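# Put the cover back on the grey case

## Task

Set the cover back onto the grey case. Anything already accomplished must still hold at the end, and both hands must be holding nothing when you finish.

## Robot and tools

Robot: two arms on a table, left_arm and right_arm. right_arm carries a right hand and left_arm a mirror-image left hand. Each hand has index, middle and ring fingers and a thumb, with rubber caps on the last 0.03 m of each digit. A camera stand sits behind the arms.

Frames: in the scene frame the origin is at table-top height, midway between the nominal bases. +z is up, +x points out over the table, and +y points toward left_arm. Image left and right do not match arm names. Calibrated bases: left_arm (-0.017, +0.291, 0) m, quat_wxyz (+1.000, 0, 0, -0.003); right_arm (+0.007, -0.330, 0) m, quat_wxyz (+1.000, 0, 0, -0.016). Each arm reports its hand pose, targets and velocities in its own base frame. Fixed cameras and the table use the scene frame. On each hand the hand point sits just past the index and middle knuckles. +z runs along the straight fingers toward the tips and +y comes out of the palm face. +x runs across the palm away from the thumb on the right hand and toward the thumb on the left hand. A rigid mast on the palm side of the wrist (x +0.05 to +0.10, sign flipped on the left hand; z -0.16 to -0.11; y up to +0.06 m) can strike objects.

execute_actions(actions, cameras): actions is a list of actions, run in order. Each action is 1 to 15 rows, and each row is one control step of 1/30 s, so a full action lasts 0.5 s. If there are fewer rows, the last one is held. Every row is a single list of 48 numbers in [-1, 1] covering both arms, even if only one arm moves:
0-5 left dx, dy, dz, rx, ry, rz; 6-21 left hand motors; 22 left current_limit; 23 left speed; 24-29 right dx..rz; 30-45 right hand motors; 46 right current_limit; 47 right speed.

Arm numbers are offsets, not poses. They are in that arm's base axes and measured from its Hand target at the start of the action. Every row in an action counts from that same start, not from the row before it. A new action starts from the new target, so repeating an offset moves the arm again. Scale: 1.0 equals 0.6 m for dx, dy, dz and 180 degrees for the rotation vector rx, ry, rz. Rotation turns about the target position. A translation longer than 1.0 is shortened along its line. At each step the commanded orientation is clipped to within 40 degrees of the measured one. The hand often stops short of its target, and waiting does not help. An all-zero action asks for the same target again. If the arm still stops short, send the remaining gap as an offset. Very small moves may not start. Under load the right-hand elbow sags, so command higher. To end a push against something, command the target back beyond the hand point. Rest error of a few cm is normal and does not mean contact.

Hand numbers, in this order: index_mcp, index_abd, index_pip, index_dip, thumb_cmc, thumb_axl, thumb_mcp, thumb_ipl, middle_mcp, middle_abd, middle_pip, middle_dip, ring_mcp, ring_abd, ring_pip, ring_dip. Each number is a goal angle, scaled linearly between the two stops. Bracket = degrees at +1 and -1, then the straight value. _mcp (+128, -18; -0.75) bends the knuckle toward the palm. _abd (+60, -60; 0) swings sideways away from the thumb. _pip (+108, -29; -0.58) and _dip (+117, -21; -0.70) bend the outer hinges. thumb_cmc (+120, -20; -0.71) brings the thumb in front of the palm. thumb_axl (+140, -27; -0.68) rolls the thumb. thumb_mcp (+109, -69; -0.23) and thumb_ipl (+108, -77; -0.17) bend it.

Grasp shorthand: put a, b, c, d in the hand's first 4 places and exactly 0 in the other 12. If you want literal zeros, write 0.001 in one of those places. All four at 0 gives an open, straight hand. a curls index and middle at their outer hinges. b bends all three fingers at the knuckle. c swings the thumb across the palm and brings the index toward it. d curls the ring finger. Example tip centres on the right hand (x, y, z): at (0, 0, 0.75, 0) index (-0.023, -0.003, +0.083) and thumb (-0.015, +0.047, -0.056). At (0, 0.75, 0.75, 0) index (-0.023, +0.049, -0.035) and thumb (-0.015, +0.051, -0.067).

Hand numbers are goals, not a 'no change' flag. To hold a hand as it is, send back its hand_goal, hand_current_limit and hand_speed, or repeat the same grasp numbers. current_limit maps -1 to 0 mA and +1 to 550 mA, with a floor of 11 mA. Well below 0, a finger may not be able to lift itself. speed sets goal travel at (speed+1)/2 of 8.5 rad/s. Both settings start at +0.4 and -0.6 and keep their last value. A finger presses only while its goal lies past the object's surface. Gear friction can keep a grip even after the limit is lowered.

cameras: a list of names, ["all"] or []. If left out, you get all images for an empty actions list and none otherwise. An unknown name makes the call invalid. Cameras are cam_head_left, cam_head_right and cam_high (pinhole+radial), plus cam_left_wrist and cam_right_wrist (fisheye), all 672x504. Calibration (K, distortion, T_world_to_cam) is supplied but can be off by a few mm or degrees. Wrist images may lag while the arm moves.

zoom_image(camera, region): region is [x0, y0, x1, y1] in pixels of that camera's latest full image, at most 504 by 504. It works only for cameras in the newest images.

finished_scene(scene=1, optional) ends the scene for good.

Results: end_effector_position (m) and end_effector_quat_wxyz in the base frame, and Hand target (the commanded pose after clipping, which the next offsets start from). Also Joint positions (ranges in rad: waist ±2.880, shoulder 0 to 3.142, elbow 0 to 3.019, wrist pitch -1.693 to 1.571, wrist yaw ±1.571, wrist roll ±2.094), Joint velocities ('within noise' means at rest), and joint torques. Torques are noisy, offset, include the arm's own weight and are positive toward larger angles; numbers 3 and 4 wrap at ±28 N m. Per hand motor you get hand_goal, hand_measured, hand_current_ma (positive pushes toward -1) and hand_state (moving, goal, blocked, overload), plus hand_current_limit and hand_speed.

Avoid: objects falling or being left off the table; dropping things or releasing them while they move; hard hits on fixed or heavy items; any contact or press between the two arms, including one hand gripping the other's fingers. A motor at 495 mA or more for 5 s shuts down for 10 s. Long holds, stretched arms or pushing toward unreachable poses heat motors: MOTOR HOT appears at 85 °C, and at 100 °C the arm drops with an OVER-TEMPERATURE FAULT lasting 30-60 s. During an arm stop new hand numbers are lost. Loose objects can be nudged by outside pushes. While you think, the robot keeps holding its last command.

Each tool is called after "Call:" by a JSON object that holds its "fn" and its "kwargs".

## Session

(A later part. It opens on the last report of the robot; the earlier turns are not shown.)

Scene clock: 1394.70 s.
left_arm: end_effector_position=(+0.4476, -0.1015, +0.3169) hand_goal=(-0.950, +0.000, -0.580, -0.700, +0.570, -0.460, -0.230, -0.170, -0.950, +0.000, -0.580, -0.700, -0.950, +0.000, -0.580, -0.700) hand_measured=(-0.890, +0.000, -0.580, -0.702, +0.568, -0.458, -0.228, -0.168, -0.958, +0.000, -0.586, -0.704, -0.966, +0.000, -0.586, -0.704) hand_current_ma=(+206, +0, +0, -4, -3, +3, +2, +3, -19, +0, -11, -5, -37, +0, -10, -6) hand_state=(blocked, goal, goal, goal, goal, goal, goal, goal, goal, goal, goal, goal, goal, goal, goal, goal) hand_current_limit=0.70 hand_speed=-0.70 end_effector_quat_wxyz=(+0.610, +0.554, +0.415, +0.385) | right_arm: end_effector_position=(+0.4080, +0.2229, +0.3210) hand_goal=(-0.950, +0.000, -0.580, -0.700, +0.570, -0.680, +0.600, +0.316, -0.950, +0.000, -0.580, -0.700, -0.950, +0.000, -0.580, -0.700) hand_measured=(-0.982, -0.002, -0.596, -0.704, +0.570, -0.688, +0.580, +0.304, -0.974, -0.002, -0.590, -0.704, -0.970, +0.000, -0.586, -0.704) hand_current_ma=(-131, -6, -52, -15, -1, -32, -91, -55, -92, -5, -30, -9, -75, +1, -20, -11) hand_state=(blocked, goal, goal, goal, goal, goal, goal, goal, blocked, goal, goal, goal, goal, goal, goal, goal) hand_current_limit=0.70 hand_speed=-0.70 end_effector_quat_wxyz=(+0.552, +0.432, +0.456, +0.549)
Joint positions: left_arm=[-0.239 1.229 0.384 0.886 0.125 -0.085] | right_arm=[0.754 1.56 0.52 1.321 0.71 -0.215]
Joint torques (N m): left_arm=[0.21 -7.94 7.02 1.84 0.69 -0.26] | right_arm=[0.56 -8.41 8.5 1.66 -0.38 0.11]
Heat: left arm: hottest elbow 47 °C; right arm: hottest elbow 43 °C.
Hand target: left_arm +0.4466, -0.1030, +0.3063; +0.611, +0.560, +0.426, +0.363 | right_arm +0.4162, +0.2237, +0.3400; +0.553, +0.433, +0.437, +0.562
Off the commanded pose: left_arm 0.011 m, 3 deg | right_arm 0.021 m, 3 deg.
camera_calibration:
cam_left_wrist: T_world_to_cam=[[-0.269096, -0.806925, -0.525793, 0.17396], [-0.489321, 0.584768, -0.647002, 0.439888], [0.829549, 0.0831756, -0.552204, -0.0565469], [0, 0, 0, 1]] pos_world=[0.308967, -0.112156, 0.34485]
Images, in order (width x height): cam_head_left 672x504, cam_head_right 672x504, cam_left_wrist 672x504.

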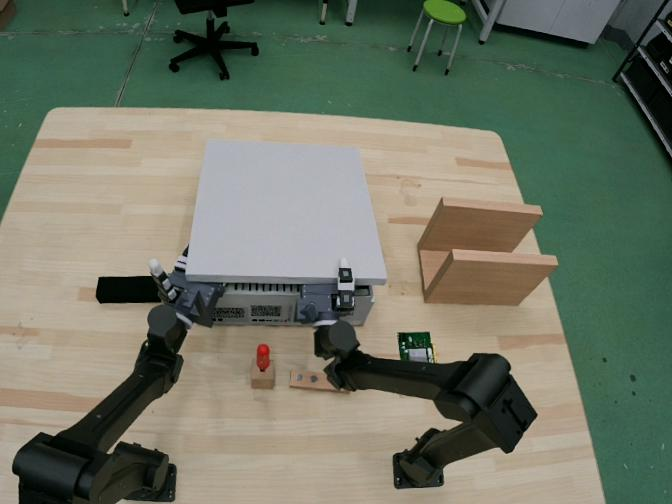

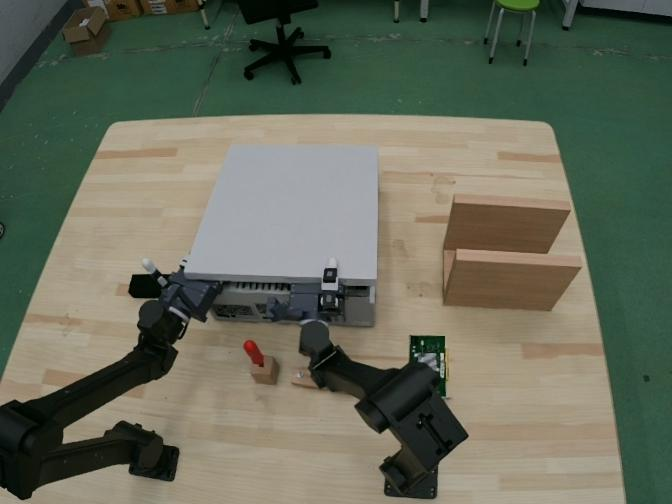

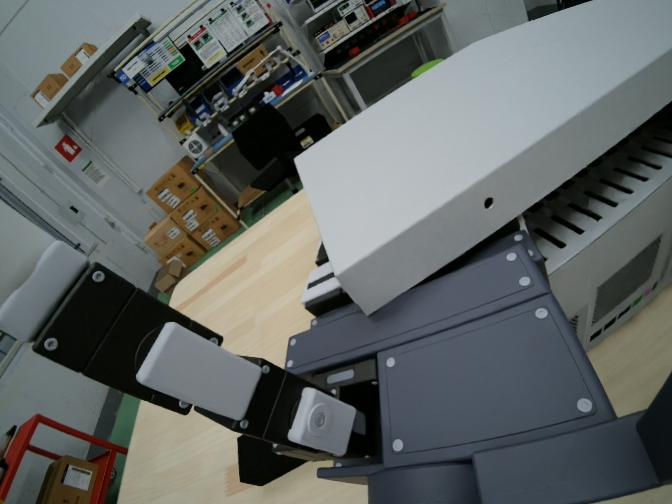

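Call:
{"fn": "execute_actions", "kwargs": {"actions": [[[0,0,0,0,0,0,-0.95,0,-0.58,-0.7,0.57,-0.46,-0.23,-0.17,-0.95,0,-0.58,-0.7,-0.95,0,-0.58,-0.7,0.7,-0.7,0,0,0.015,0.018,0,0,-0.95,0,-0.58,-0.7,0.57,-0.68,0.6,0.317,-0.95,0,-0.58,-0.7,-0.95,0,-0.58,-0.7,0.7,-0.7]],[[0,0,0,0,0,0,-0.95,0,-0.58,-0.7,0.57,-0.46,-0.23,-0.17,-0.95,0,-0.58,-0.7,-0.95,0,-0.58,-0.7,0.7,-0.7,0,0,0.01,0.018,0,0,-0.95,0,-0.58,-0.7,0.57,-0.68,0.6,0.317,-0.95,0,-0.58,-0.7,-0.95,0,-0.58,-0.7,0.7,-0.7]]], "cameras": ["cam_left_wrist","cam_head_right","cam_head_left"]}}

Call:
{"fn": "zoom_image", "kwargs": {"camera": "cam_left_wrist", "region": [280, 180, 630, 400]}}

Scene clock: 1400.30 s.
left_arm: end_effector_position=(+0.4473, -0.1024, +0.3172) hand_goal=(-0.950, +0.000, -0.580, -0.700, +0.570, -0.460, -0.230, -0.170, -0.950, +0.000, -0.580, -0.700, -0.950, +0.000, -0.580, -0.700) hand_measured=(-0.890, +0.000, -0.580, -0.702, +0.568, -0.458, -0.228, -0.168, -0.958, +0.000, -0.586, -0.704, -0.966, +0.000, -0.586, -0.704) hand_current_ma=(+206, +0, +0, -4, -3, +3, +2, +3, -19, +0, -11, -5, -37, +0, -10, -6) hand_state=(blocked, goal, goal, goal, goal, goal, goal, goal, goal, goal, goal, goal, goal, goal, goal, goal) hand_current_limit=0.70 hand_speed=-0.70 end_effector_quat_wxyz=(+0.610, +0.556, +0.414, +0.385) | right_arm: end_effector_position=(+0.4110, +0.2185, +0.3252) hand_goal=(-0.950, +0.000, -0.580, -0.700, +0.570, -0.680, +0.600, +0.316, -0.950, +0.000, -0.580, -0.700, -0.950, +0.000, -0.580, -0.700) hand_measured=(-0.974, -0.002, -0.588, -0.704, +0.570, -0.680, +0.572, +0.294, -0.974, -0.002, -0.590, -0.704, -0.978, +0.000, -0.592, -0.706) hand_current_ma=(-89, -5, -25, -9, -1, -1, -132, -109, -94, -4, -32, -9, -107, -2, -40, -17) hand_state=(blocked, goal, goal, goal, goal, goal, blocked, blocked, blocked, goal, goal, goal, blocked, goal, goal, goal) hand_current_limit=0.70 hand_speed=-0.70 end_effector_quat_wxyz=(+0.536, +0.459, +0.440, +0.555)
Joint positions: left_arm=[-0.239 1.228 0.384 0.884 0.129 -0.082] | right_arm=[0.763 1.535 0.537 1.263 0.747 -0.144]
Joint torques (N m): left_arm=[0.26 -7.77 7.09 1.92 0.55 -0.29] | right_arm=[1.96 -8.88 10.13 1.95 0.14 0.29]
Heat: left arm: hottest elbow 47 °C; right arm: hottest elbow 44 °C.
Hand target: left_arm +0.4466, -0.1031, +0.3063; +0.611, +0.560, +0.426, +0.363 | right_arm +0.4163, +0.2236, +0.3550; +0.527, +0.464, +0.405, +0.586
Off the commanded pose: left_arm 0.011 m, 3 deg | right_arm 0.031 m, 5 deg.
camera_calibration:
cam_left_wrist: T_world_to_cam=[[-0.271725, -0.804276, -0.528495, 0.17555], [-0.486677, 0.588599, -0.64552, 0.439156], [0.830248, 0.0818023, -0.551359, -0.056783], [0, 0, 0, 1]] pos_world=[0.308573, -0.112651, 0.344954]
Images, in order (width x height): cam_head_left 672x504, cam_head_right 672x504, cam_left_wrist 672x504.

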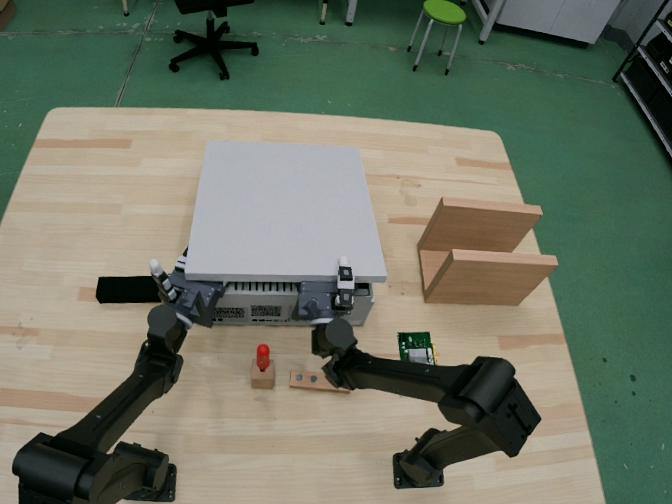

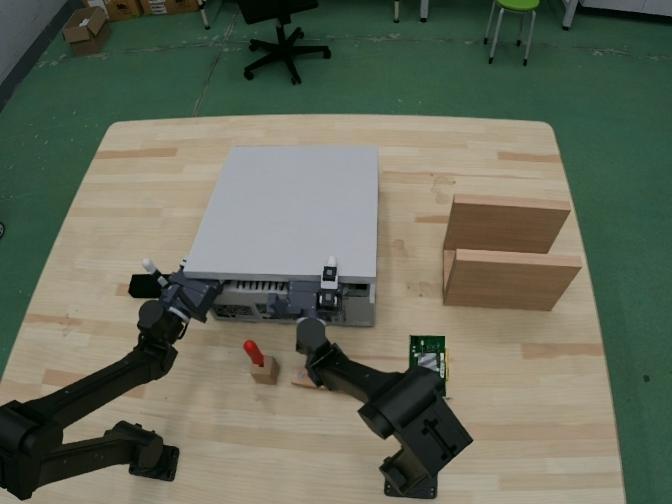

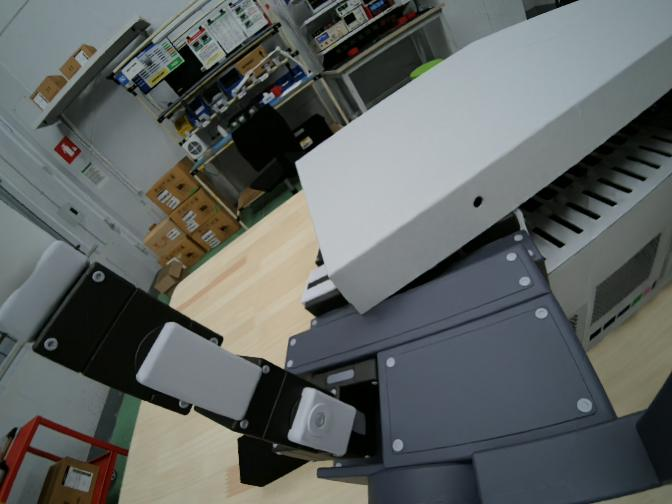

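Scaled by 1.440 from the camera's 672x504 image, which has a finer 960x720 frame.

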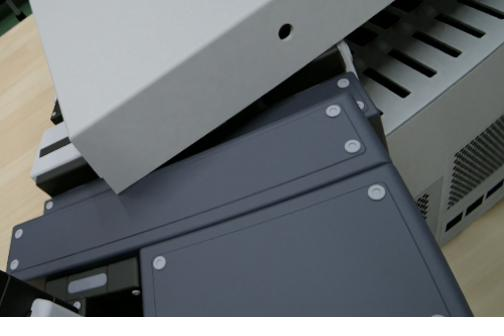

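Call:
{"fn": "execute_actions", "kwargs": {"actions": [[[0,0,0,0,0,0,-0.95,0,-0.58,-0.7,0.57,-0.46,-0.23,-0.17,-0.95,0,-0.58,-0.7,-0.95,0,-0.58,-0.7,0.7,-0.7,0,0.01,0.025,0.02,0,0,-0.95,0,-0.58,-0.7,0.57,-0.68,0.65,0.35,-0.95,0,-0.58,-0.7,-0.95,0,-0.58,-0.7,0.75,-0.7]],[[0,0,0,0,0,0,-0.95,0,-0.58,-0.7,0.57,-0.46,-0.23,-0.17,-0.95,0,-0.58,-0.7,-0.95,0,-0.58,-0.7,0.7,-0.7,0,0,0.015,0.015,0,0,-0.95,0,-0.58,-0.7,0.57,-0.68,0.65,0.35,-0.95,0,-0.58,-0.7,-0.95,0,-0.58,-0.7,0.75,-0.7]]], "cameras": ["cam_left_wrist","cam_head_right","cam_head_left"]}}

Call:
{"fn": "zoom_image", "kwargs": {"camera": "cam_left_wrist", "region": [280, 180, 630, 400]}}

Scene clock: 1404.67 s.
left_arm: end_effector_position=(+0.4477, -0.1004, +0.3173) hand_goal=(-0.950, +0.000, -0.580, -0.700, +0.570, -0.460, -0.230, -0.170, -0.950, +0.000, -0.580, -0.700, -0.950, +0.000, -0.580, -0.700) hand_measured=(-0.900, +0.000, -0.580, -0.702, +0.568, -0.458, -0.228, -0.168, -0.958, +0.000, -0.586, -0.704, -0.966, +0.000, -0.586, -0.704) hand_current_ma=(+165, +0, +0, -4, -3, +3, +2, +3, -19, +0, -11, -5, -37, +0, -10, -6) hand_state=(blocked, goal, goal, goal, goal, goal, goal, goal, goal, goal, goal, goal, goal, goal, goal, goal) hand_current_limit=0.70 hand_speed=-0.70 end_effector_quat_wxyz=(+0.612, +0.553, +0.417, +0.382) | right_arm: end_effector_position=(+0.4111, +0.2230, +0.3307) hand_goal=(-0.950, +0.000, -0.580, -0.700, +0.570, -0.680, +0.650, +0.350, -0.950, +0.000, -0.580, -0.700, -0.950, +0.000, -0.580, -0.700) hand_measured=(-0.972, -0.002, -0.588, -0.704, +0.570, -0.684, +0.582, +0.296, -0.974, -0.002, -0.588, -0.704, -0.980, -0.002, -0.592, -0.708) hand_current_ma=(-86, -5, -25, -9, -1, -12, -370, -295, -88, -4, -24, -10, -120, -3, -41, -22) hand_state=(blocked, goal, goal, goal, goal, goal, blocked, blocked, blocked, goal, goal, goal, blocked, goal, goal, goal) hand_current_limit=0.75 hand_speed=-0.70 end_effector_quat_wxyz=(+0.529, +0.480, +0.436, +0.547)
Joint positions: left_arm=[-0.237 1.226 0.384 0.884 0.129 -0.093] | right_arm=[0.791 1.502 0.56 1.174 0.808 -0.103]
Joint torques (N m): left_arm=[0.03 -7.77 7.06 1.92 0.56 -0.18] | right_arm=[2.49 -9.52 12.57 2.33 0.02 0.77]
Heat: left arm: hottest elbow 46 °C; right arm: hottest elbow 45 °C.
Hand target: left_arm +0.4466, -0.1031, +0.3064; +0.611, +0.560, +0.426, +0.363 | right_arm +0.4163, +0.2296, +0.3790; +0.501, +0.492, +0.372, +0.607
Off the commanded pose: left_arm 0.011 m, 3 deg | right_arm 0.049 m, 11 deg.
camera_calibration:
cam_left_wrist: T_world_to_cam=[[-0.271519, -0.81023, -0.519427, 0.173914], [-0.490012, 0.580892, -0.649964, 0.440369], [0.828351, 0.078048, -0.554745, -0.0557311], [0, 0, 0, 1]] pos_world=[0.309172, -0.110546, 0.345643]
Images, in order (width x height): cam_head_left 672x504, cam_head_right 672x504, cam_left_wrist 672x504.

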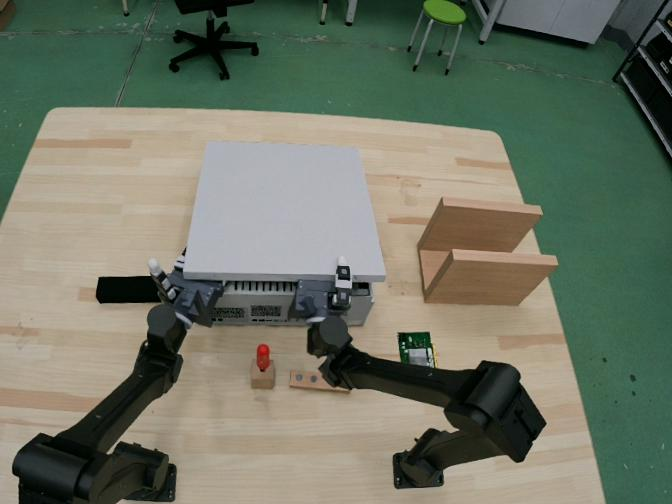

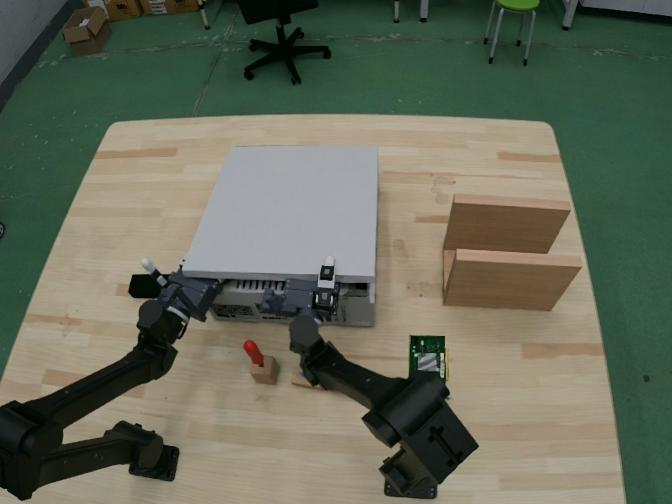

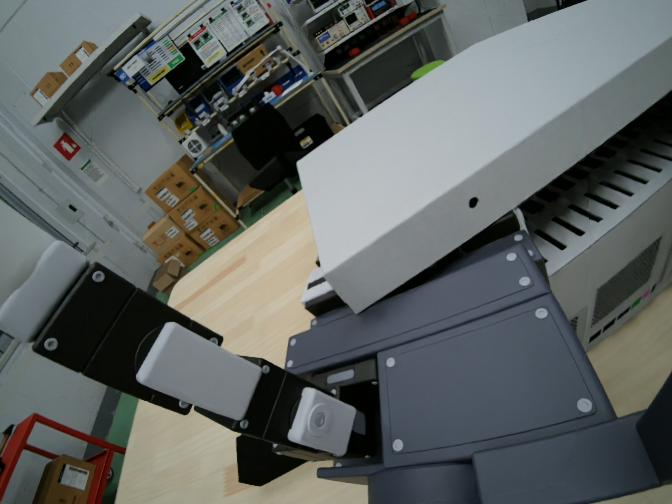

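Scaled by 1.440 from the camera's 672x504 image, which has a finer 960x720 frame.

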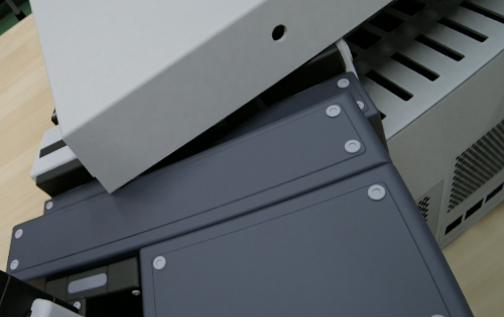

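Call:
{"fn": "execute_actions", "kwargs": {"actions": [[[-0.03,0.01,0,0,0,0,-0.9,0,-0.58,-0.7,0.57,-0.46,-0.23,-0.17,-0.95,0,-0.58,-0.7,-0.95,0,-0.58,-0.7,0.7,-0.7,0,0,0.01,0,0,0,-0.95,0,-0.58,-0.7,0.57,-0.68,0.6,0.317,-0.95,0,-0.58,-0.7,-0.95,0,-0.58,-0.7,0.75,-0.7]],[[-0.02,0.01,0,0,0,0,-0.9,0,-0.58,-0.7,0.57,-0.46,-0.23,-0.17,-0.95,0,-0.58,-0.7,-0.95,0,-0.58,-0.7,0.7,-0.7,0,0,0.005,0,0,0,-0.95,0,-0.58,-0.7,0.57,-0.68,0.6,0.317,-0.95,0,-0.58,-0.7,-0.95,0,-0.58,-0.7,0.75,-0.7]]], "cameras": ["cam_left_wrist","cam_head_right","cam_head_left"]}}

Call:
{"fn": "zoom_image", "kwargs": {"camera": "cam_left_wrist", "region": [280, 180, 630, 400]}}

Scene clock: 1410.47 s.
left_arm: end_effector_position=(+0.4169, -0.0952, +0.3174) hand_goal=(-0.900, +0.000, -0.580, -0.700, +0.570, -0.460, -0.230, -0.170, -0.950, +0.000, -0.580, -0.700, -0.950, +0.000, -0.580, -0.700) hand_measured=(-0.892, +0.000, -0.580, -0.702, +0.568, -0.458, -0.228, -0.168, -0.958, +0.000, -0.586, -0.704, -0.968, +0.000, -0.586, -0.704) hand_current_ma=(+16, +0, +0, -4, -3, +3, +2, +3, -19, +0, -11, -5, -47, +0, -10, -6) hand_state=(goal, goal, goal, goal, goal, goal, goal, goal, goal, goal, goal, goal, goal, goal, goal, goal) hand_current_limit=0.70 hand_speed=-0.70 end_effector_quat_wxyz=(+0.617, +0.557, +0.413, +0.373) | right_arm: end_effector_position=(+0.4133, +0.2270, +0.3373) hand_goal=(-0.950, +0.000, -0.580, -0.700, +0.570, -0.680, +0.600, +0.316, -0.950, +0.000, -0.580, -0.700, -0.950, +0.000, -0.580, -0.700) hand_measured=(-0.972, -0.002, -0.588, -0.704, +0.570, -0.682, +0.570, +0.292, -0.972, -0.002, -0.588, -0.704, -0.986, -0.010, -0.596, -0.708) hand_current_ma=(-85, -5, -24, -9, -1, -8, -147, -120, -88, -6, -26, -9, -148, -29, -58, -23) hand_state=(blocked, goal, goal, goal, goal, goal, blocked, blocked, blocked, goal, goal, goal, blocked, goal, goal, goal) hand_current_limit=0.75 hand_speed=-0.70 end_effector_quat_wxyz=(+0.523, +0.485, +0.433, +0.551)
Joint positions: left_arm=[-0.233 1.113 0.31 0.843 0.155 -0.1] | right_arm=[0.798 1.489 0.58 1.136 0.816 -0.084]
Joint torques (N m): left_arm=[1.03 -6.24 7.15 2.11 0.2 -0.12] | right_arm=[1.96 -10.34 12.08 2.48 -0.21 0.56]
Heat: left arm: hottest elbow 46 °C; right arm: hottest elbow 48 °C.
Hand target: left_arm +0.4165, -0.0910, +0.3063; +0.611, +0.560, +0.426, +0.363 | right_arm +0.4162, +0.2296, +0.3881; +0.501, +0.492, +0.372, +0.607
Off the commanded pose: left_arm 0.012 m, 2 deg | right_arm 0.051 m, 10 deg.
camera_calibration:
cam_left_wrist: T_world_to_cam=[[-0.291409, -0.806755, -0.514031, 0.176607], [-0.479192, 0.588182, -0.651473, 0.418993], [0.827922, 0.0564744, -0.557992, -0.0313693], [0, 0, 0, 1]] pos_world=[0.278215, -0.102194, 0.34624]
Images, in order (width x height): cam_head_left 672x504, cam_head_right 672x504, cam_left_wrist 672x504.

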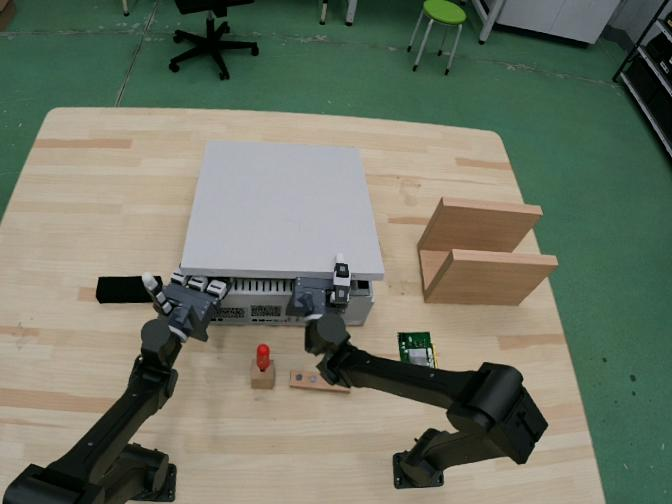

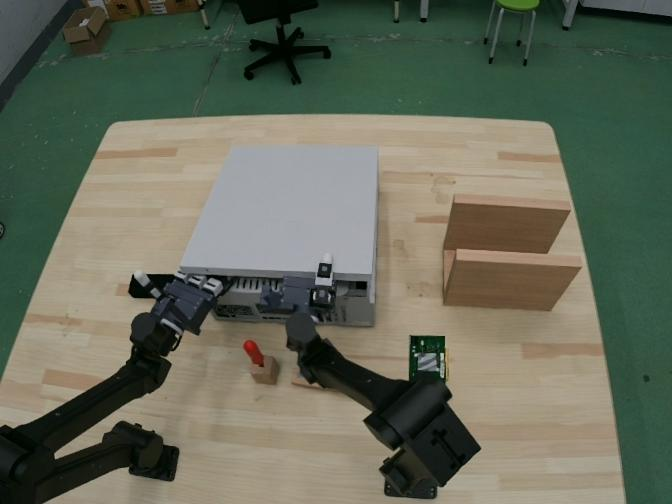

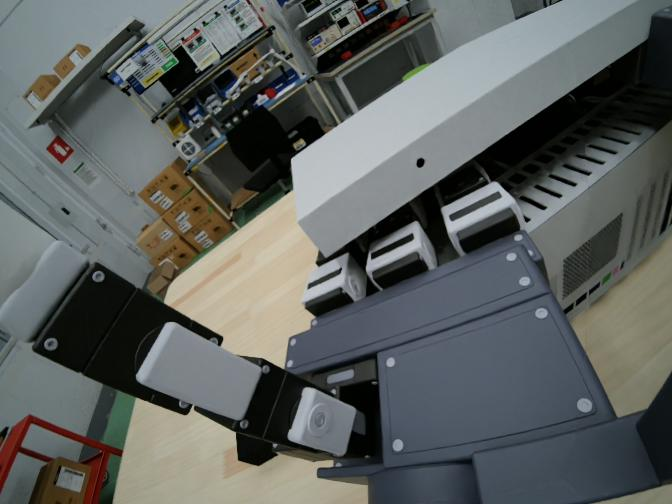

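Scaled by 1.440 from the camera's 672x504 image, which has a finer 960x720 frame.

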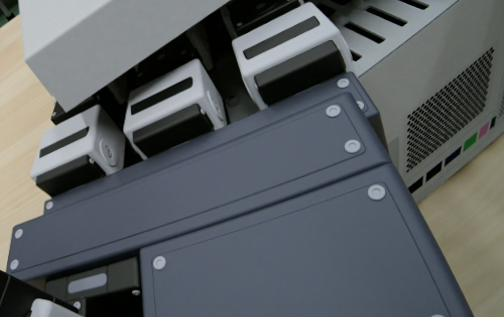

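Call:
{"fn": "execute_actions", "kwargs": {"actions": [[[-0.067,0,0,0,0,0.03,-0.9,0,-0.58,-0.7,0.57,-0.46,-0.23,-0.17,-0.95,0,-0.58,-0.7,-0.95,0,-0.58,-0.7,0.7,-0.7,0,0,0,0,0,0,-0.95,0,-0.58,-0.7,0.57,-0.68,0.6,0.317,-0.95,0,-0.58,-0.7,-0.95,0,-0.58,-0.7,0.75,-0.7]],[[-0.067,0,0,0,0,0.03,-0.9,0,-0.58,-0.7,0.57,-0.46,-0.23,-0.17,-0.95,0,-0.58,-0.7,-0.95,0,-0.58,-0.7,0.7,-0.7,0,0,0,0,0,0,-0.95,0,-0.58,-0.7,0.57,-0.68,0.6,0.317,-0.95,0,-0.58,-0.7,-0.95,0,-0.58,-0.7,0.75,-0.7]]], "cameras": ["cam_left_wrist","cam_head_right","cam_head_left"]}}

Scene clock: 1442.30 s.
left_arm: end_effector_position=(+0.3364, -0.0894, +0.3111) hand_goal=(-0.900, +0.000, -0.580, -0.700, +0.570, -0.460, -0.230, -0.170, -0.950, +0.000, -0.580, -0.700, -0.950, +0.000, -0.580, -0.700) hand_measured=(-0.908, +0.000, -0.580, -0.702, +0.568, -0.458, -0.228, -0.168, -0.944, +0.000, -0.576, -0.704, -0.966, +0.000, -0.586, -0.704) hand_current_ma=(-19, -1, -1, -4, -3, +3, +2, +3, +13, +0, +5, -5, -38, +0, -10, -6) hand_state=(goal, goal, goal, goal, goal, goal, goal, goal, goal, goal, goal, goal, goal, goal, goal, goal) hand_current_limit=0.70 hand_speed=-0.70 end_effector_quat_wxyz=(+0.577, +0.513, +0.473, +0.425) | right_arm: end_effector_position=(+0.4133, +0.2270, +0.3373) hand_goal=(-0.950, +0.000, -0.580, -0.700, +0.570, -0.680, +0.600, +0.316, -0.950, +0.000, -0.580, -0.700, -0.950, +0.000, -0.580, -0.700) hand_measured=(-0.972, -0.002, -0.588, -0.704, +0.570, -0.682, +0.570, +0.292, -0.972, -0.002, -0.588, -0.704, -0.986, -0.010, -0.596, -0.708) hand_current_ma=(-85, -5, -24, -9, -1, -8, -147, -120, -88, -6, -26, -9, -148, -29, -58, -23) hand_state=(blocked, goal, goal, goal, goal, goal, blocked, blocked, blocked, goal, goal, goal, blocked, goal, goal, goal) hand_current_limit=0.75 hand_speed=-0.70 end_effector_quat_wxyz=(+0.523, +0.485, +0.433, +0.551)
Joint positions: left_arm=[-0.496 0.777 0.157 0.648 -0.305 -0.102] | right_arm=[0.798 1.489 0.58 1.136 0.816 -0.084]
Joint torques (N m): left_arm=[-0.26 -2.14 9.01 2.13 -0.07 -0.05] | right_arm=[2.02 -10.4 12.1 2.47 -0.21 0.56]
Heat: left arm: hottest elbow 47 °C; right arm: hottest elbow 49 °C.
Hand target: left_arm +0.3362, -0.0911, +0.3062; +0.574, +0.518, +0.477, +0.419 | right_arm +0.4162, +0.2296, +0.3881; +0.501, +0.492, +0.372, +0.607
Off the commanded pose: left_arm 0.005 m, 1 deg | right_arm 0.051 m, 10 deg.
camera_calibration:
cam_left_wrist: T_world_to_cam=[[-0.136143, -0.855028, -0.500393, 0.0939409], [-0.594892, 0.47445, -0.648845, 0.400898], [0.792192, 0.209344, -0.573243, 0.0618077], [0, 0, 0, 1]] pos_world=[0.202317, -0.122823, 0.342559]
Images, in order (width x height): cam_head_left 672x504, cam_head_right 672x504, cam_left_wrist 672x504.

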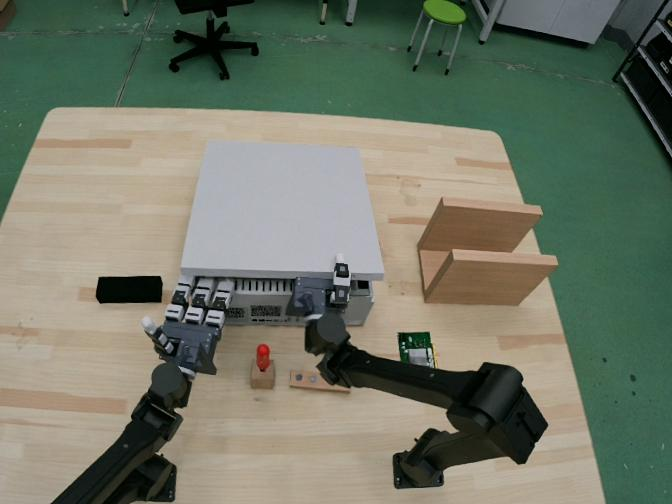

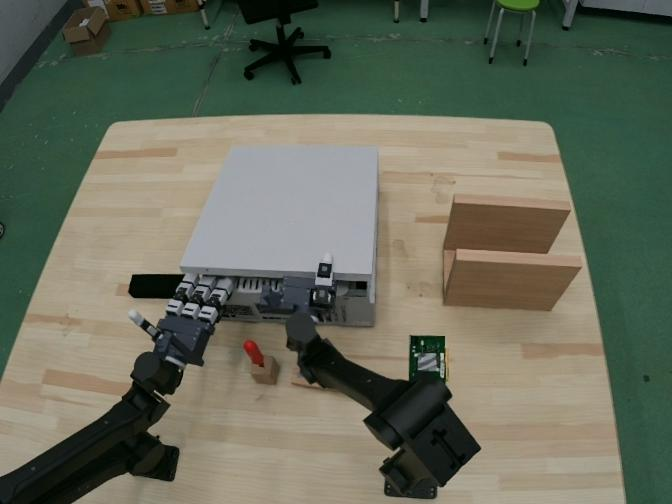

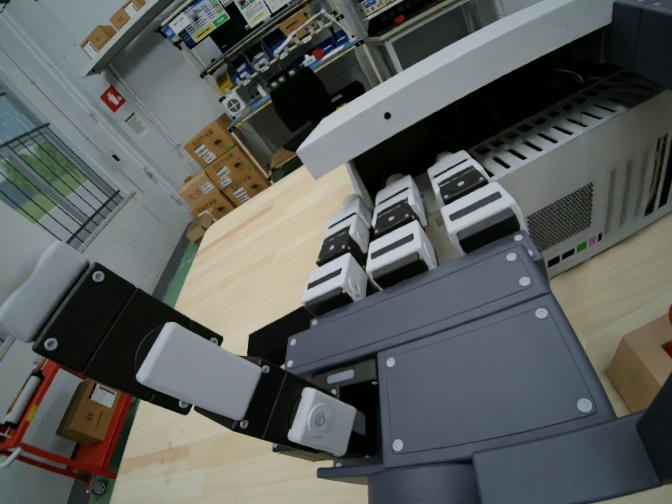

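Call:
{"fn": "execute_actions", "kwargs": {"actions": [[[-0.067,0.01,0,0,0,0.02,-0.9,0,-0.58,-0.7,0.57,-0.46,-0.23,-0.17,-0.95,0,-0.58,-0.7,-0.95,0,-0.58,-0.7,0.7,-0.7,0,0,0,0,0,0,-0.95,0,-0.58,-0.7,0.57,-0.68,0.6,0.317,-0.95,0,-0.58,-0.7,-0.95,0,-0.58,-0.7,0.75,-0.7]],[[-0.067,0.01,0,0,0,0.02,-0.9,0,-0.58,-0.7,0.57,-0.46,-0.23,-0.17,-0.95,0,-0.58,-0.7,-0.95,0,-0.58,-0.7,0.7,-0.7,0,0,0,0,0,0,-0.95,0,-0.58,-0.7,0.57,-0.68,0.6,0.317,-0.95,0,-0.58,-0.7,-0.95,0,-0.58,-0.7,0.75,-0.7]],[[-0.033,0,0,0,0.028,0,-0.75,0,-0.58,-0.7,0.57,-0.46,-0.23,-0.17,-0.75,0,-0.58,-0.7,-0.75,0,-0.58,-0.7,0.7,-0.7,0,0,0,0,0,0,-0.95,0,-0.58,-0.7,0.57,-0.68,0.6,0.317,-0.95,0,-0.58,-0.7,-0.95,0,-0.58,-0.7,0.75,-0.7]]], "cameras": ["cam_left_wrist","cam_head_right","cam_head_left"]}}

Scene clock: 1451.60 s.
left_arm: end_effector_position=(+0.2379, -0.0806, +0.2726) hand_goal=(-0.750, +0.000, -0.580, -0.700, +0.570, -0.460, -0.230, -0.170, -0.750, +0.000, -0.580, -0.700, -0.750, +0.000, -0.580, -0.700) hand_measured=(-0.772, +0.000, -0.580, -0.702, +0.568, -0.458, -0.230, -0.168, -0.770, +0.000, -0.580, -0.702, -0.768, +0.000, -0.586, -0.704) hand_current_ma=(-61, -1, -1, -4, -3, +3, +2, +3, -51, +0, +0, -4, -47, +0, -9, -5) hand_state=(blocked, goal, goal, goal, goal, goal, goal, goal, goal, goal, goal, goal, goal, goal, goal, goal) hand_current_limit=0.70 hand_speed=-0.70 end_effector_quat_wxyz=(+0.499, +0.527, +0.525, +0.445) | right_arm: end_effector_position=(+0.4133, +0.2270, +0.3373) hand_goal=(-0.950, +0.000, -0.580, -0.700, +0.570, -0.680, +0.600, +0.316, -0.950, +0.000, -0.580, -0.700, -0.950, +0.000, -0.580, -0.700) hand_measured=(-0.972, -0.002, -0.588, -0.704, +0.570, -0.682, +0.570, +0.292, -0.972, -0.002, -0.588, -0.704, -0.986, -0.010, -0.596, -0.708) hand_current_ma=(-85, -5, -24, -9, -1, -8, -147, -120, -88, -6, -26, -9, -148, -29, -58, -23) hand_state=(blocked, goal, goal, goal, goal, goal, blocked, blocked, blocked, goal, goal, goal, blocked, goal, goal, goal) hand_current_limit=0.75 hand_speed=-0.70 end_effector_quat_wxyz=(+0.523, +0.485, +0.433, +0.551)
Joint positions: left_arm=[-1.052 0.159 0.067 -0.101 -0.984 -0.217] | right_arm=[0.798 1.489 0.58 1.136 0.816 -0.084]
Joint torques (N m): left_arm=[-0.15 1.85 15.49 1.89 -0.29 -0.08] | right_arm=[1.9 -10.29 12.05 2.48 -0.21 0.55]
Heat: left arm: hottest elbow 50 °C; right arm: hottest elbow 50 °C.
Hand target: left_arm +0.2360, -0.0791, +0.3063; +0.523, +0.506, +0.532, +0.432 | right_arm +0.4162, +0.2296, +0.3881; +0.501, +0.492, +0.372, +0.607
Off the commanded pose: left_arm 0.034 m, 4 deg | right_arm 0.051 m, 10 deg.
camera_calibration:
cam_left_wrist: T_world_to_cam=[[-0.0926031, -0.832338, -0.546478, 0.0727491], [-0.728053, 0.431001, -0.533083, 0.309687], [0.679238, 0.348499, -0.645898, 0.173866], [0, 0, 0, 1]] pos_world=[0.114109, -0.133515, 0.317144]
Images, in order (width x height): cam_head_left 672x504, cam_head_right 672x504, cam_left_wrist 672x504.

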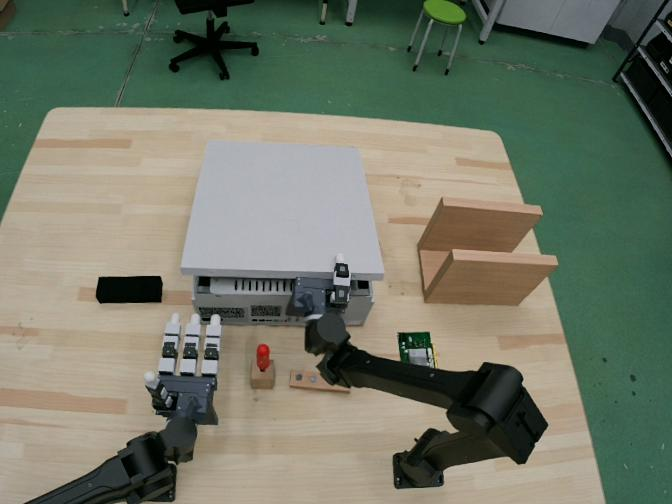

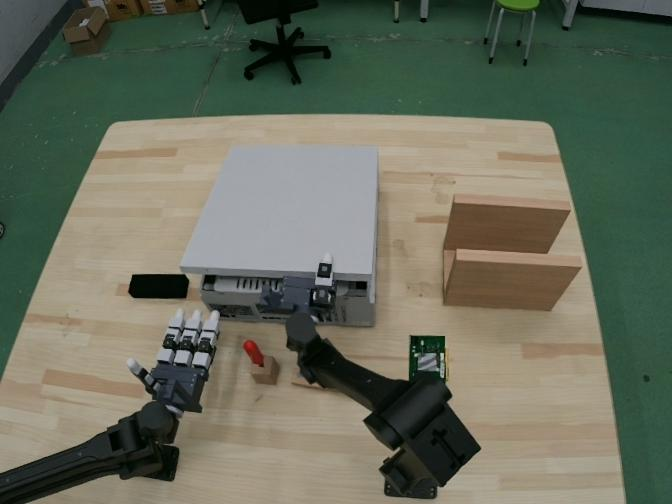

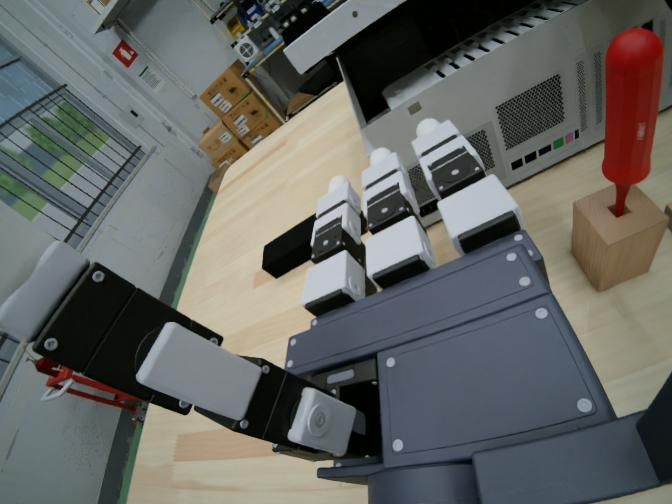

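Call:
{"fn": "execute_actions", "kwargs": {"actions": [[[0.0,0,0.08,0,0.12,0,-0.75,0,-0.58,-0.7,0.57,-0.68,-0.23,-0.17,-0.75,0,-0.58,-0.7,-0.75,0,-0.58,-0.7,0.7,-0.7,0,0,0,0,0,0,-0.95,0,-0.58,-0.7,0.57,-0.68,0.6,0.317,-0.95,0,-0.58,-0.7,-0.95,0,-0.58,-0.7,0.75,-0.7]],[[0.0,0,0.05,0,0.14,0,-0.2,0,-0.58,-0.7,0.57,-0.68,-0.23,-0.17,-0.2,0,-0.58,-0.7,-0.2,0,-0.58,-0.7,0.7,-0.6,0,0,0,0,0,0,-0.95,0,-0.58,-0.7,0.57,-0.68,0.6,0.317,-0.95,0,-0.58,-0.7,-0.95,0,-0.58,-0.7,0.75,-0.7]],[[0.0,0,0,0,0.14,0,0.3,0,-0.58,-0.7,0.57,-0.68,-0.23,-0.17,0.3,0,-0.58,-0.7,0.3,0,-0.58,-0.7,0.7,-0.6,0,0,0,0,0,0,-0.95,0,-0.58,-0.7,0.57,-0.68,0.6,0.317,-0.95,0,-0.58,-0.7,-0.95,0,-0.58,-0.7,0.75,-0.7]]], "cameras": ["cam_left_wrist","cam_head_right","cam_head_left"]}}

Scene clock: 1468.10 s.
left_arm: end_effector_position=(+0.2352, -0.0792, +0.3608) hand_goal=(+0.300, +0.000, -0.580, -0.700, +0.570, -0.680, -0.230, -0.170, +0.300, +0.000, -0.580, -0.700, +0.300, +0.000, -0.580, -0.700) hand_measured=(+0.276, +0.000, -0.582, -0.702, +0.568, -0.678, -0.228, -0.168, +0.280, +0.000, -0.580, -0.702, +0.280, +0.000, -0.584, -0.704) hand_current_ma=(-63, -1, -1, -4, -2, +4, +4, +3, -54, +0, -1, -4, -50, +0, -8, -5) hand_state=(blocked, goal, goal, goal, goal, goal, goal, goal, blocked, goal, goal, goal, goal, goal, goal, goal) hand_current_limit=0.70 hand_speed=-0.60 end_effector_quat_wxyz=(+0.143, +0.657, +0.738, +0.062) | right_arm: end_effector_position=(+0.4133, +0.2270, +0.3373) hand_goal=(-0.950, +0.000, -0.580, -0.700, +0.570, -0.680, +0.600, +0.316, -0.950, +0.000, -0.580, -0.700, -0.950, +0.000, -0.580, -0.700) hand_measured=(-0.972, -0.002, -0.588, -0.704, +0.570, -0.682, +0.570, +0.292, -0.972, -0.002, -0.588, -0.704, -0.986, -0.010, -0.596, -0.708) hand_current_ma=(-85, -5, -24, -9, -1, -8, -147, -120, -88, -6, -26, -9, -148, -29, -58, -23) hand_state=(blocked, goal, goal, goal, goal, goal, blocked, blocked, blocked, goal, goal, goal, blocked, goal, goal, goal) hand_current_limit=0.75 hand_speed=-0.70 end_effector_quat_wxyz=(+0.523, +0.485, +0.433, +0.551)
Joint positions: left_arm=[-0.733 0.686 1.099 -1.696 -0.124 -0.83] | right_arm=[0.798 1.489 0.58 1.136 0.816 -0.084]
Joint torques (N m): left_arm=[0.97 -0.73 13.34 0.96 -0.21 0.14] | right_arm=[2.02 -10.4 12.1 2.48 -0.21 0.56]
Heat: left arm: hottest elbow 64 °C; right arm: hottest elbow 52 °C.
Hand target: left_arm +0.2360, -0.0791, +0.3843; +0.111, +0.663, +0.738, +0.052 | right_arm +0.4162, +0.2296, +0.3881; +0.501, +0.492, +0.372, +0.607
Off the commanded pose: left_arm 0.023 m, 4 deg | right_arm 0.051 m, 10 deg.
joint sent to its limit (left arm) — joint 4 (wrist pitch), lower limit. The joint targets are off in orientation, not in position.
camera_calibration:
cam_left_wrist: T_world_to_cam=[[-0.482741, -0.872473, -0.0758413, 0.0406724], [-0.801667, 0.405375, 0.439318, 0.0185684], [-0.352549, 0.272876, -0.895124, 0.558843], [0, 0, 0, 1]] pos_world=[0.23154, -0.124537, 0.495161]
Images, in order (width x height): cam_head_left 672x504, cam_head_right 672x504, cam_left_wrist 672x504.

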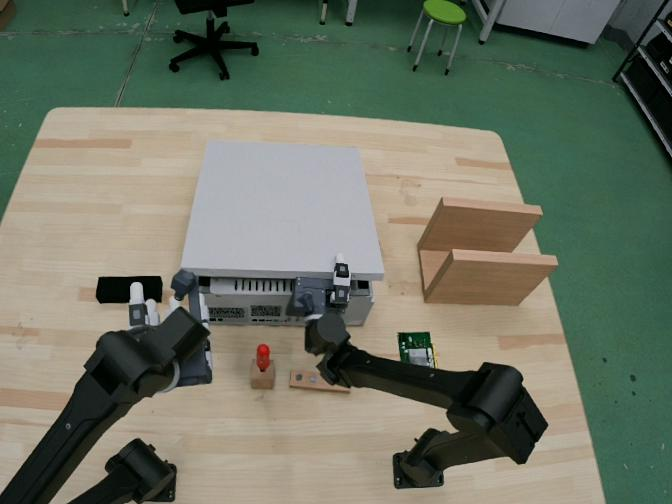

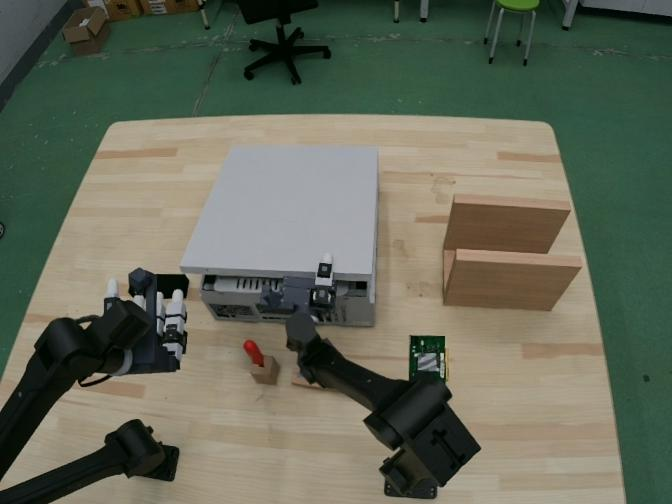

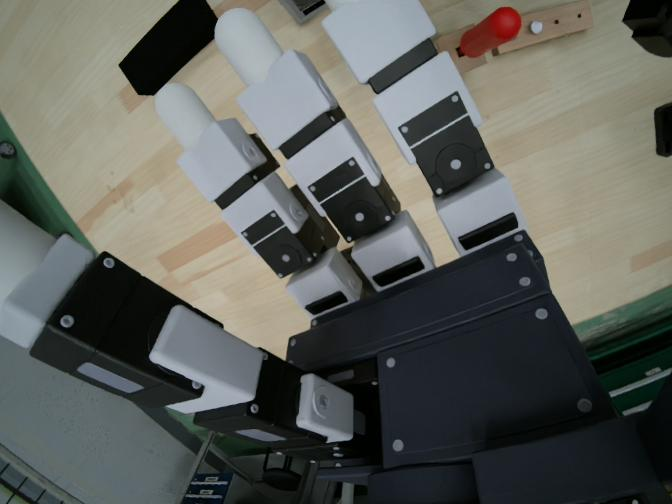

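Call:
{"fn": "execute_actions", "kwargs": {"actions": [[[0.02,0,-0.1,0,0.05,-0.02,0.45,0,-0.58,-0.7,0.57,-0.68,-0.23,-0.17,0.45,0,-0.58,-0.7,0.45,0,-0.58,-0.7,0.7,-0.6,0,0,0,0,0,0,-0.95,0,-0.58,-0.7,0.57,-0.68,0.6,0.317,-0.95,0,-0.58,-0.7,-0.95,0,-0.58,-0.7,0.75,-0.7]],[[0.0,-0.03,-0.1,0,0.05,-0.02,0.48,0,-0.58,-0.7,0.57,-0.68,-0.23,-0.17,0.48,0,-0.58,-0.7,0.48,0,-0.58,-0.7,0.7,-0.6,0,0,0,0,0,0,-0.95,0,-0.58,-0.7,0.57,-0.68,0.6,0.317,-0.95,0,-0.58,-0.7,-0.95,0,-0.58,-0.7,0.75,-0.7]]], "cameras": ["all"]}}

Call:
{"fn": "zoom_image", "kwargs": {"camera": "cam_head_left", "region": [150, 230, 270, 340]}}

Call:
{"fn": "zoom_image", "kwargs": {"camera": "cam_head_right", "region": [160, 230, 280, 340]}}

Call:
{"fn": "zoom_image", "kwargs": {"camera": "cam_head_left", "region": [320, 240, 400, 330]}}

Call:
{"fn": "zoom_image", "kwargs": {"camera": "cam_head_right", "region": [320, 240, 400, 330]}}

Scene clock: 1480.27 s.
left_arm: end_effector_position=(+0.2484, -0.0985, +0.2640) hand_goal=(+0.480, +0.000, -0.580, -0.700, +0.570, -0.680, -0.230, -0.170, +0.480, +0.000, -0.580, -0.700, +0.480, +0.000, -0.580, -0.700) hand_measured=(+0.460, +0.000, -0.582, -0.702, +0.568, -0.678, -0.228, -0.168, +0.462, +0.000, -0.580, -0.702, +0.464, +0.000, -0.584, -0.704) hand_current_ma=(-54, -1, -1, -4, -2, +4, +5, +3, -46, +0, -1, -4, -41, +0, -8, -5) hand_state=(blocked, goal, goal, goal, goal, goal, goal, goal, goal, goal, goal, goal, goal, goal, goal, goal) hand_current_limit=0.70 hand_speed=-0.60 end_effector_quat_wxyz=(+0.023, +0.704, +0.708, -0.045) | right_arm: end_effector_position=(+0.4133, +0.2270, +0.3373) hand_goal=(-0.950, +0.000, -0.580, -0.700, +0.570, -0.680, +0.600, +0.316, -0.950, +0.000, -0.580, -0.700, -0.950, +0.000, -0.580, -0.700) hand_measured=(-0.972, -0.002, -0.588, -0.704, +0.570, -0.682, +0.570, +0.292, -0.972, -0.002, -0.588, -0.704, -0.986, -0.010, -0.596, -0.708) hand_current_ma=(-85, -5, -24, -9, -1, -8, -147, -120, -88, -6, -26, -9, -148, -29, -58, -23) hand_state=(blocked, goal, goal, goal, goal, goal, blocked, blocked, blocked, goal, goal, goal, blocked, goal, goal, goal) hand_current_limit=0.75 hand_speed=-0.70 end_effector_quat_wxyz=(+0.523, +0.485, +0.433, +0.551)
Joint positions: left_arm=[-0.552 0.84 0.991 -1.698 0.099 -0.56] | right_arm=[0.798 1.489 0.58 1.136 0.816 -0.084]
Joint torques (N m): left_arm=[1.08 -2.78 9.63 0.51 0.07 0.14] | right_arm=[1.96 -10.4 12.07 2.45 -0.21 0.56]
Heat: left arm: hottest elbow 67 °C; right arm: hottest elbow 53 °C.
Hand target: left_arm +0.2479, -0.0971, +0.2642; -0.003, +0.708, +0.703, -0.060 | right_arm +0.4162, +0.2296, +0.3881; +0.501, +0.492, +0.372, +0.607
Off the commanded pose: left_arm 0.001 m, 3 deg | right_arm 0.051 m, 10 deg.
joint sent to its limit (left arm) — joint 4 (wrist pitch), lower limit. The joint targets are off in orientation, not in position.
camera_calibration:
cam_left_wrist: T_world_to_cam=[[-0.586672, -0.805729, 0.0813451, 0.0137752], [-0.569663, 0.481995, 0.665707, -0.0302853], [-0.575587, 0.344212, -0.741766, 0.503945], [0, 0, 0, 1]] pos_world=[0.280894, -0.147768, 0.39285]
cam_right_wrist: T_world_to_cam=[[-0.0766336, -0.821486, 0.565056, 0.0603218], [-0.623138, -0.402948, -0.670322, 0.535027], [0.778348, -0.403477, -0.48102, 0.0610788], [0, 0, 0, 1]] pos_world=[0.290478, 0.289786, 0.353935]

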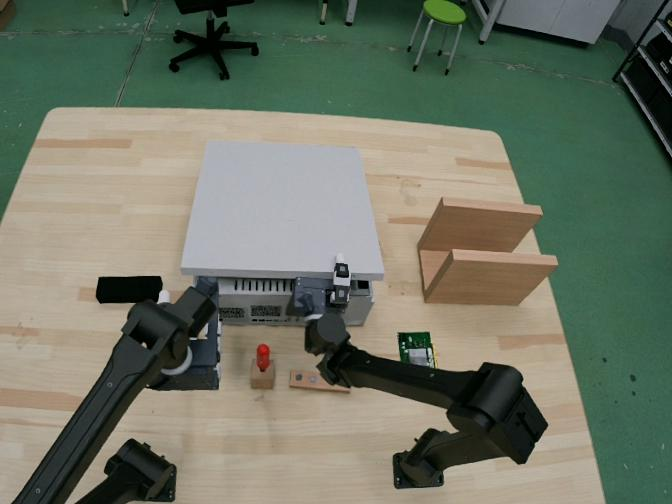

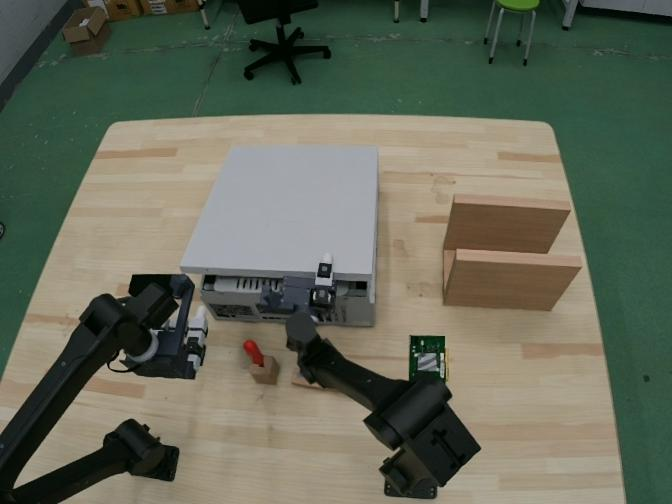

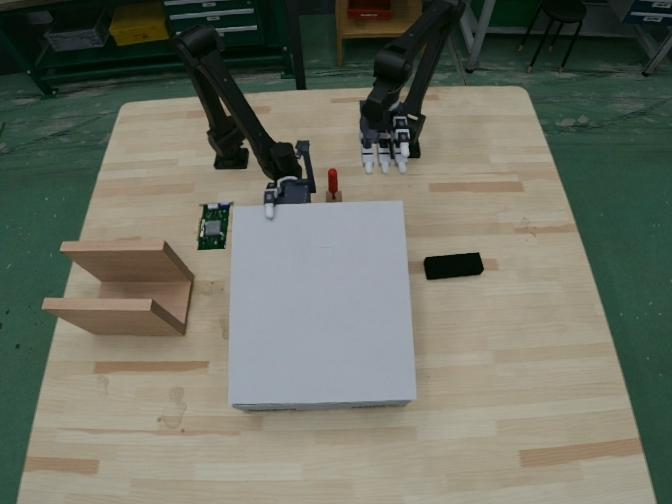

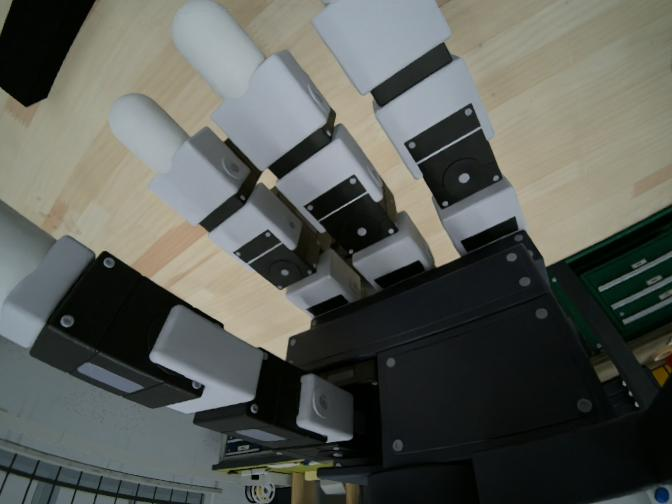

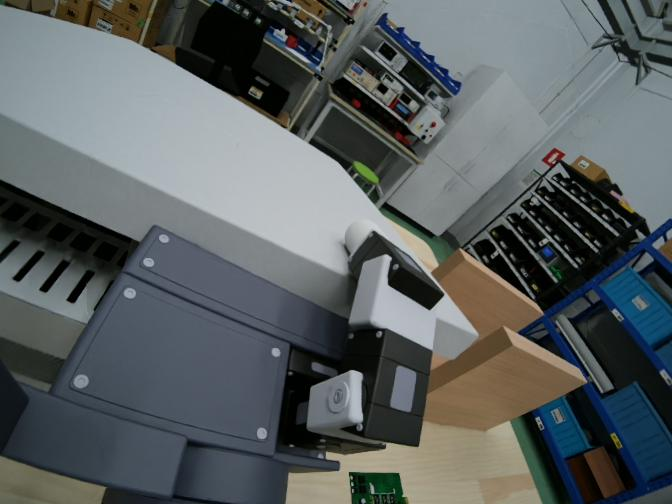

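Scaled by 4.200 from the camera's 672x504 image, which has a finer 960x720 frame.

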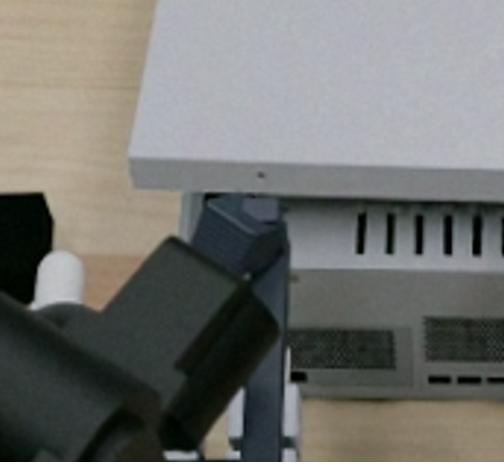

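Scaled by 4.200 from the camera's 672x504 image, which has a finer 960x720 frame.

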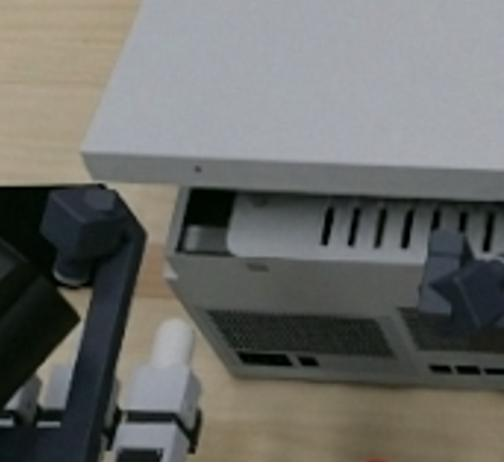

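Scaled by 5.600 from the camera's 672x504 image, which has a finer 960x720 frame.

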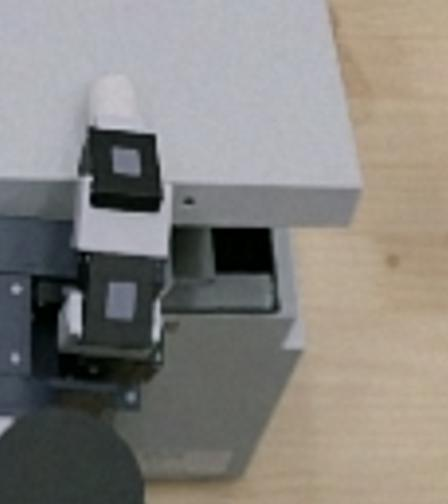

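Scaled by 5.600 from the camera's 672x504 image, which has a finer 960x720 frame.

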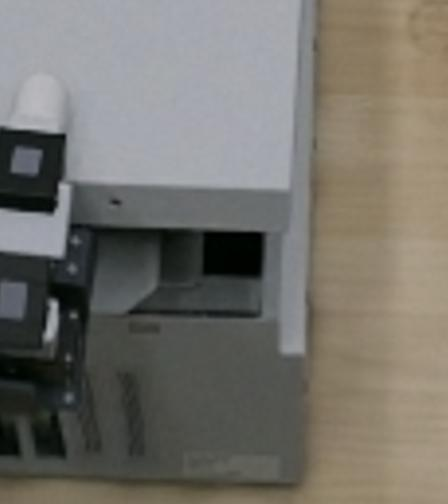

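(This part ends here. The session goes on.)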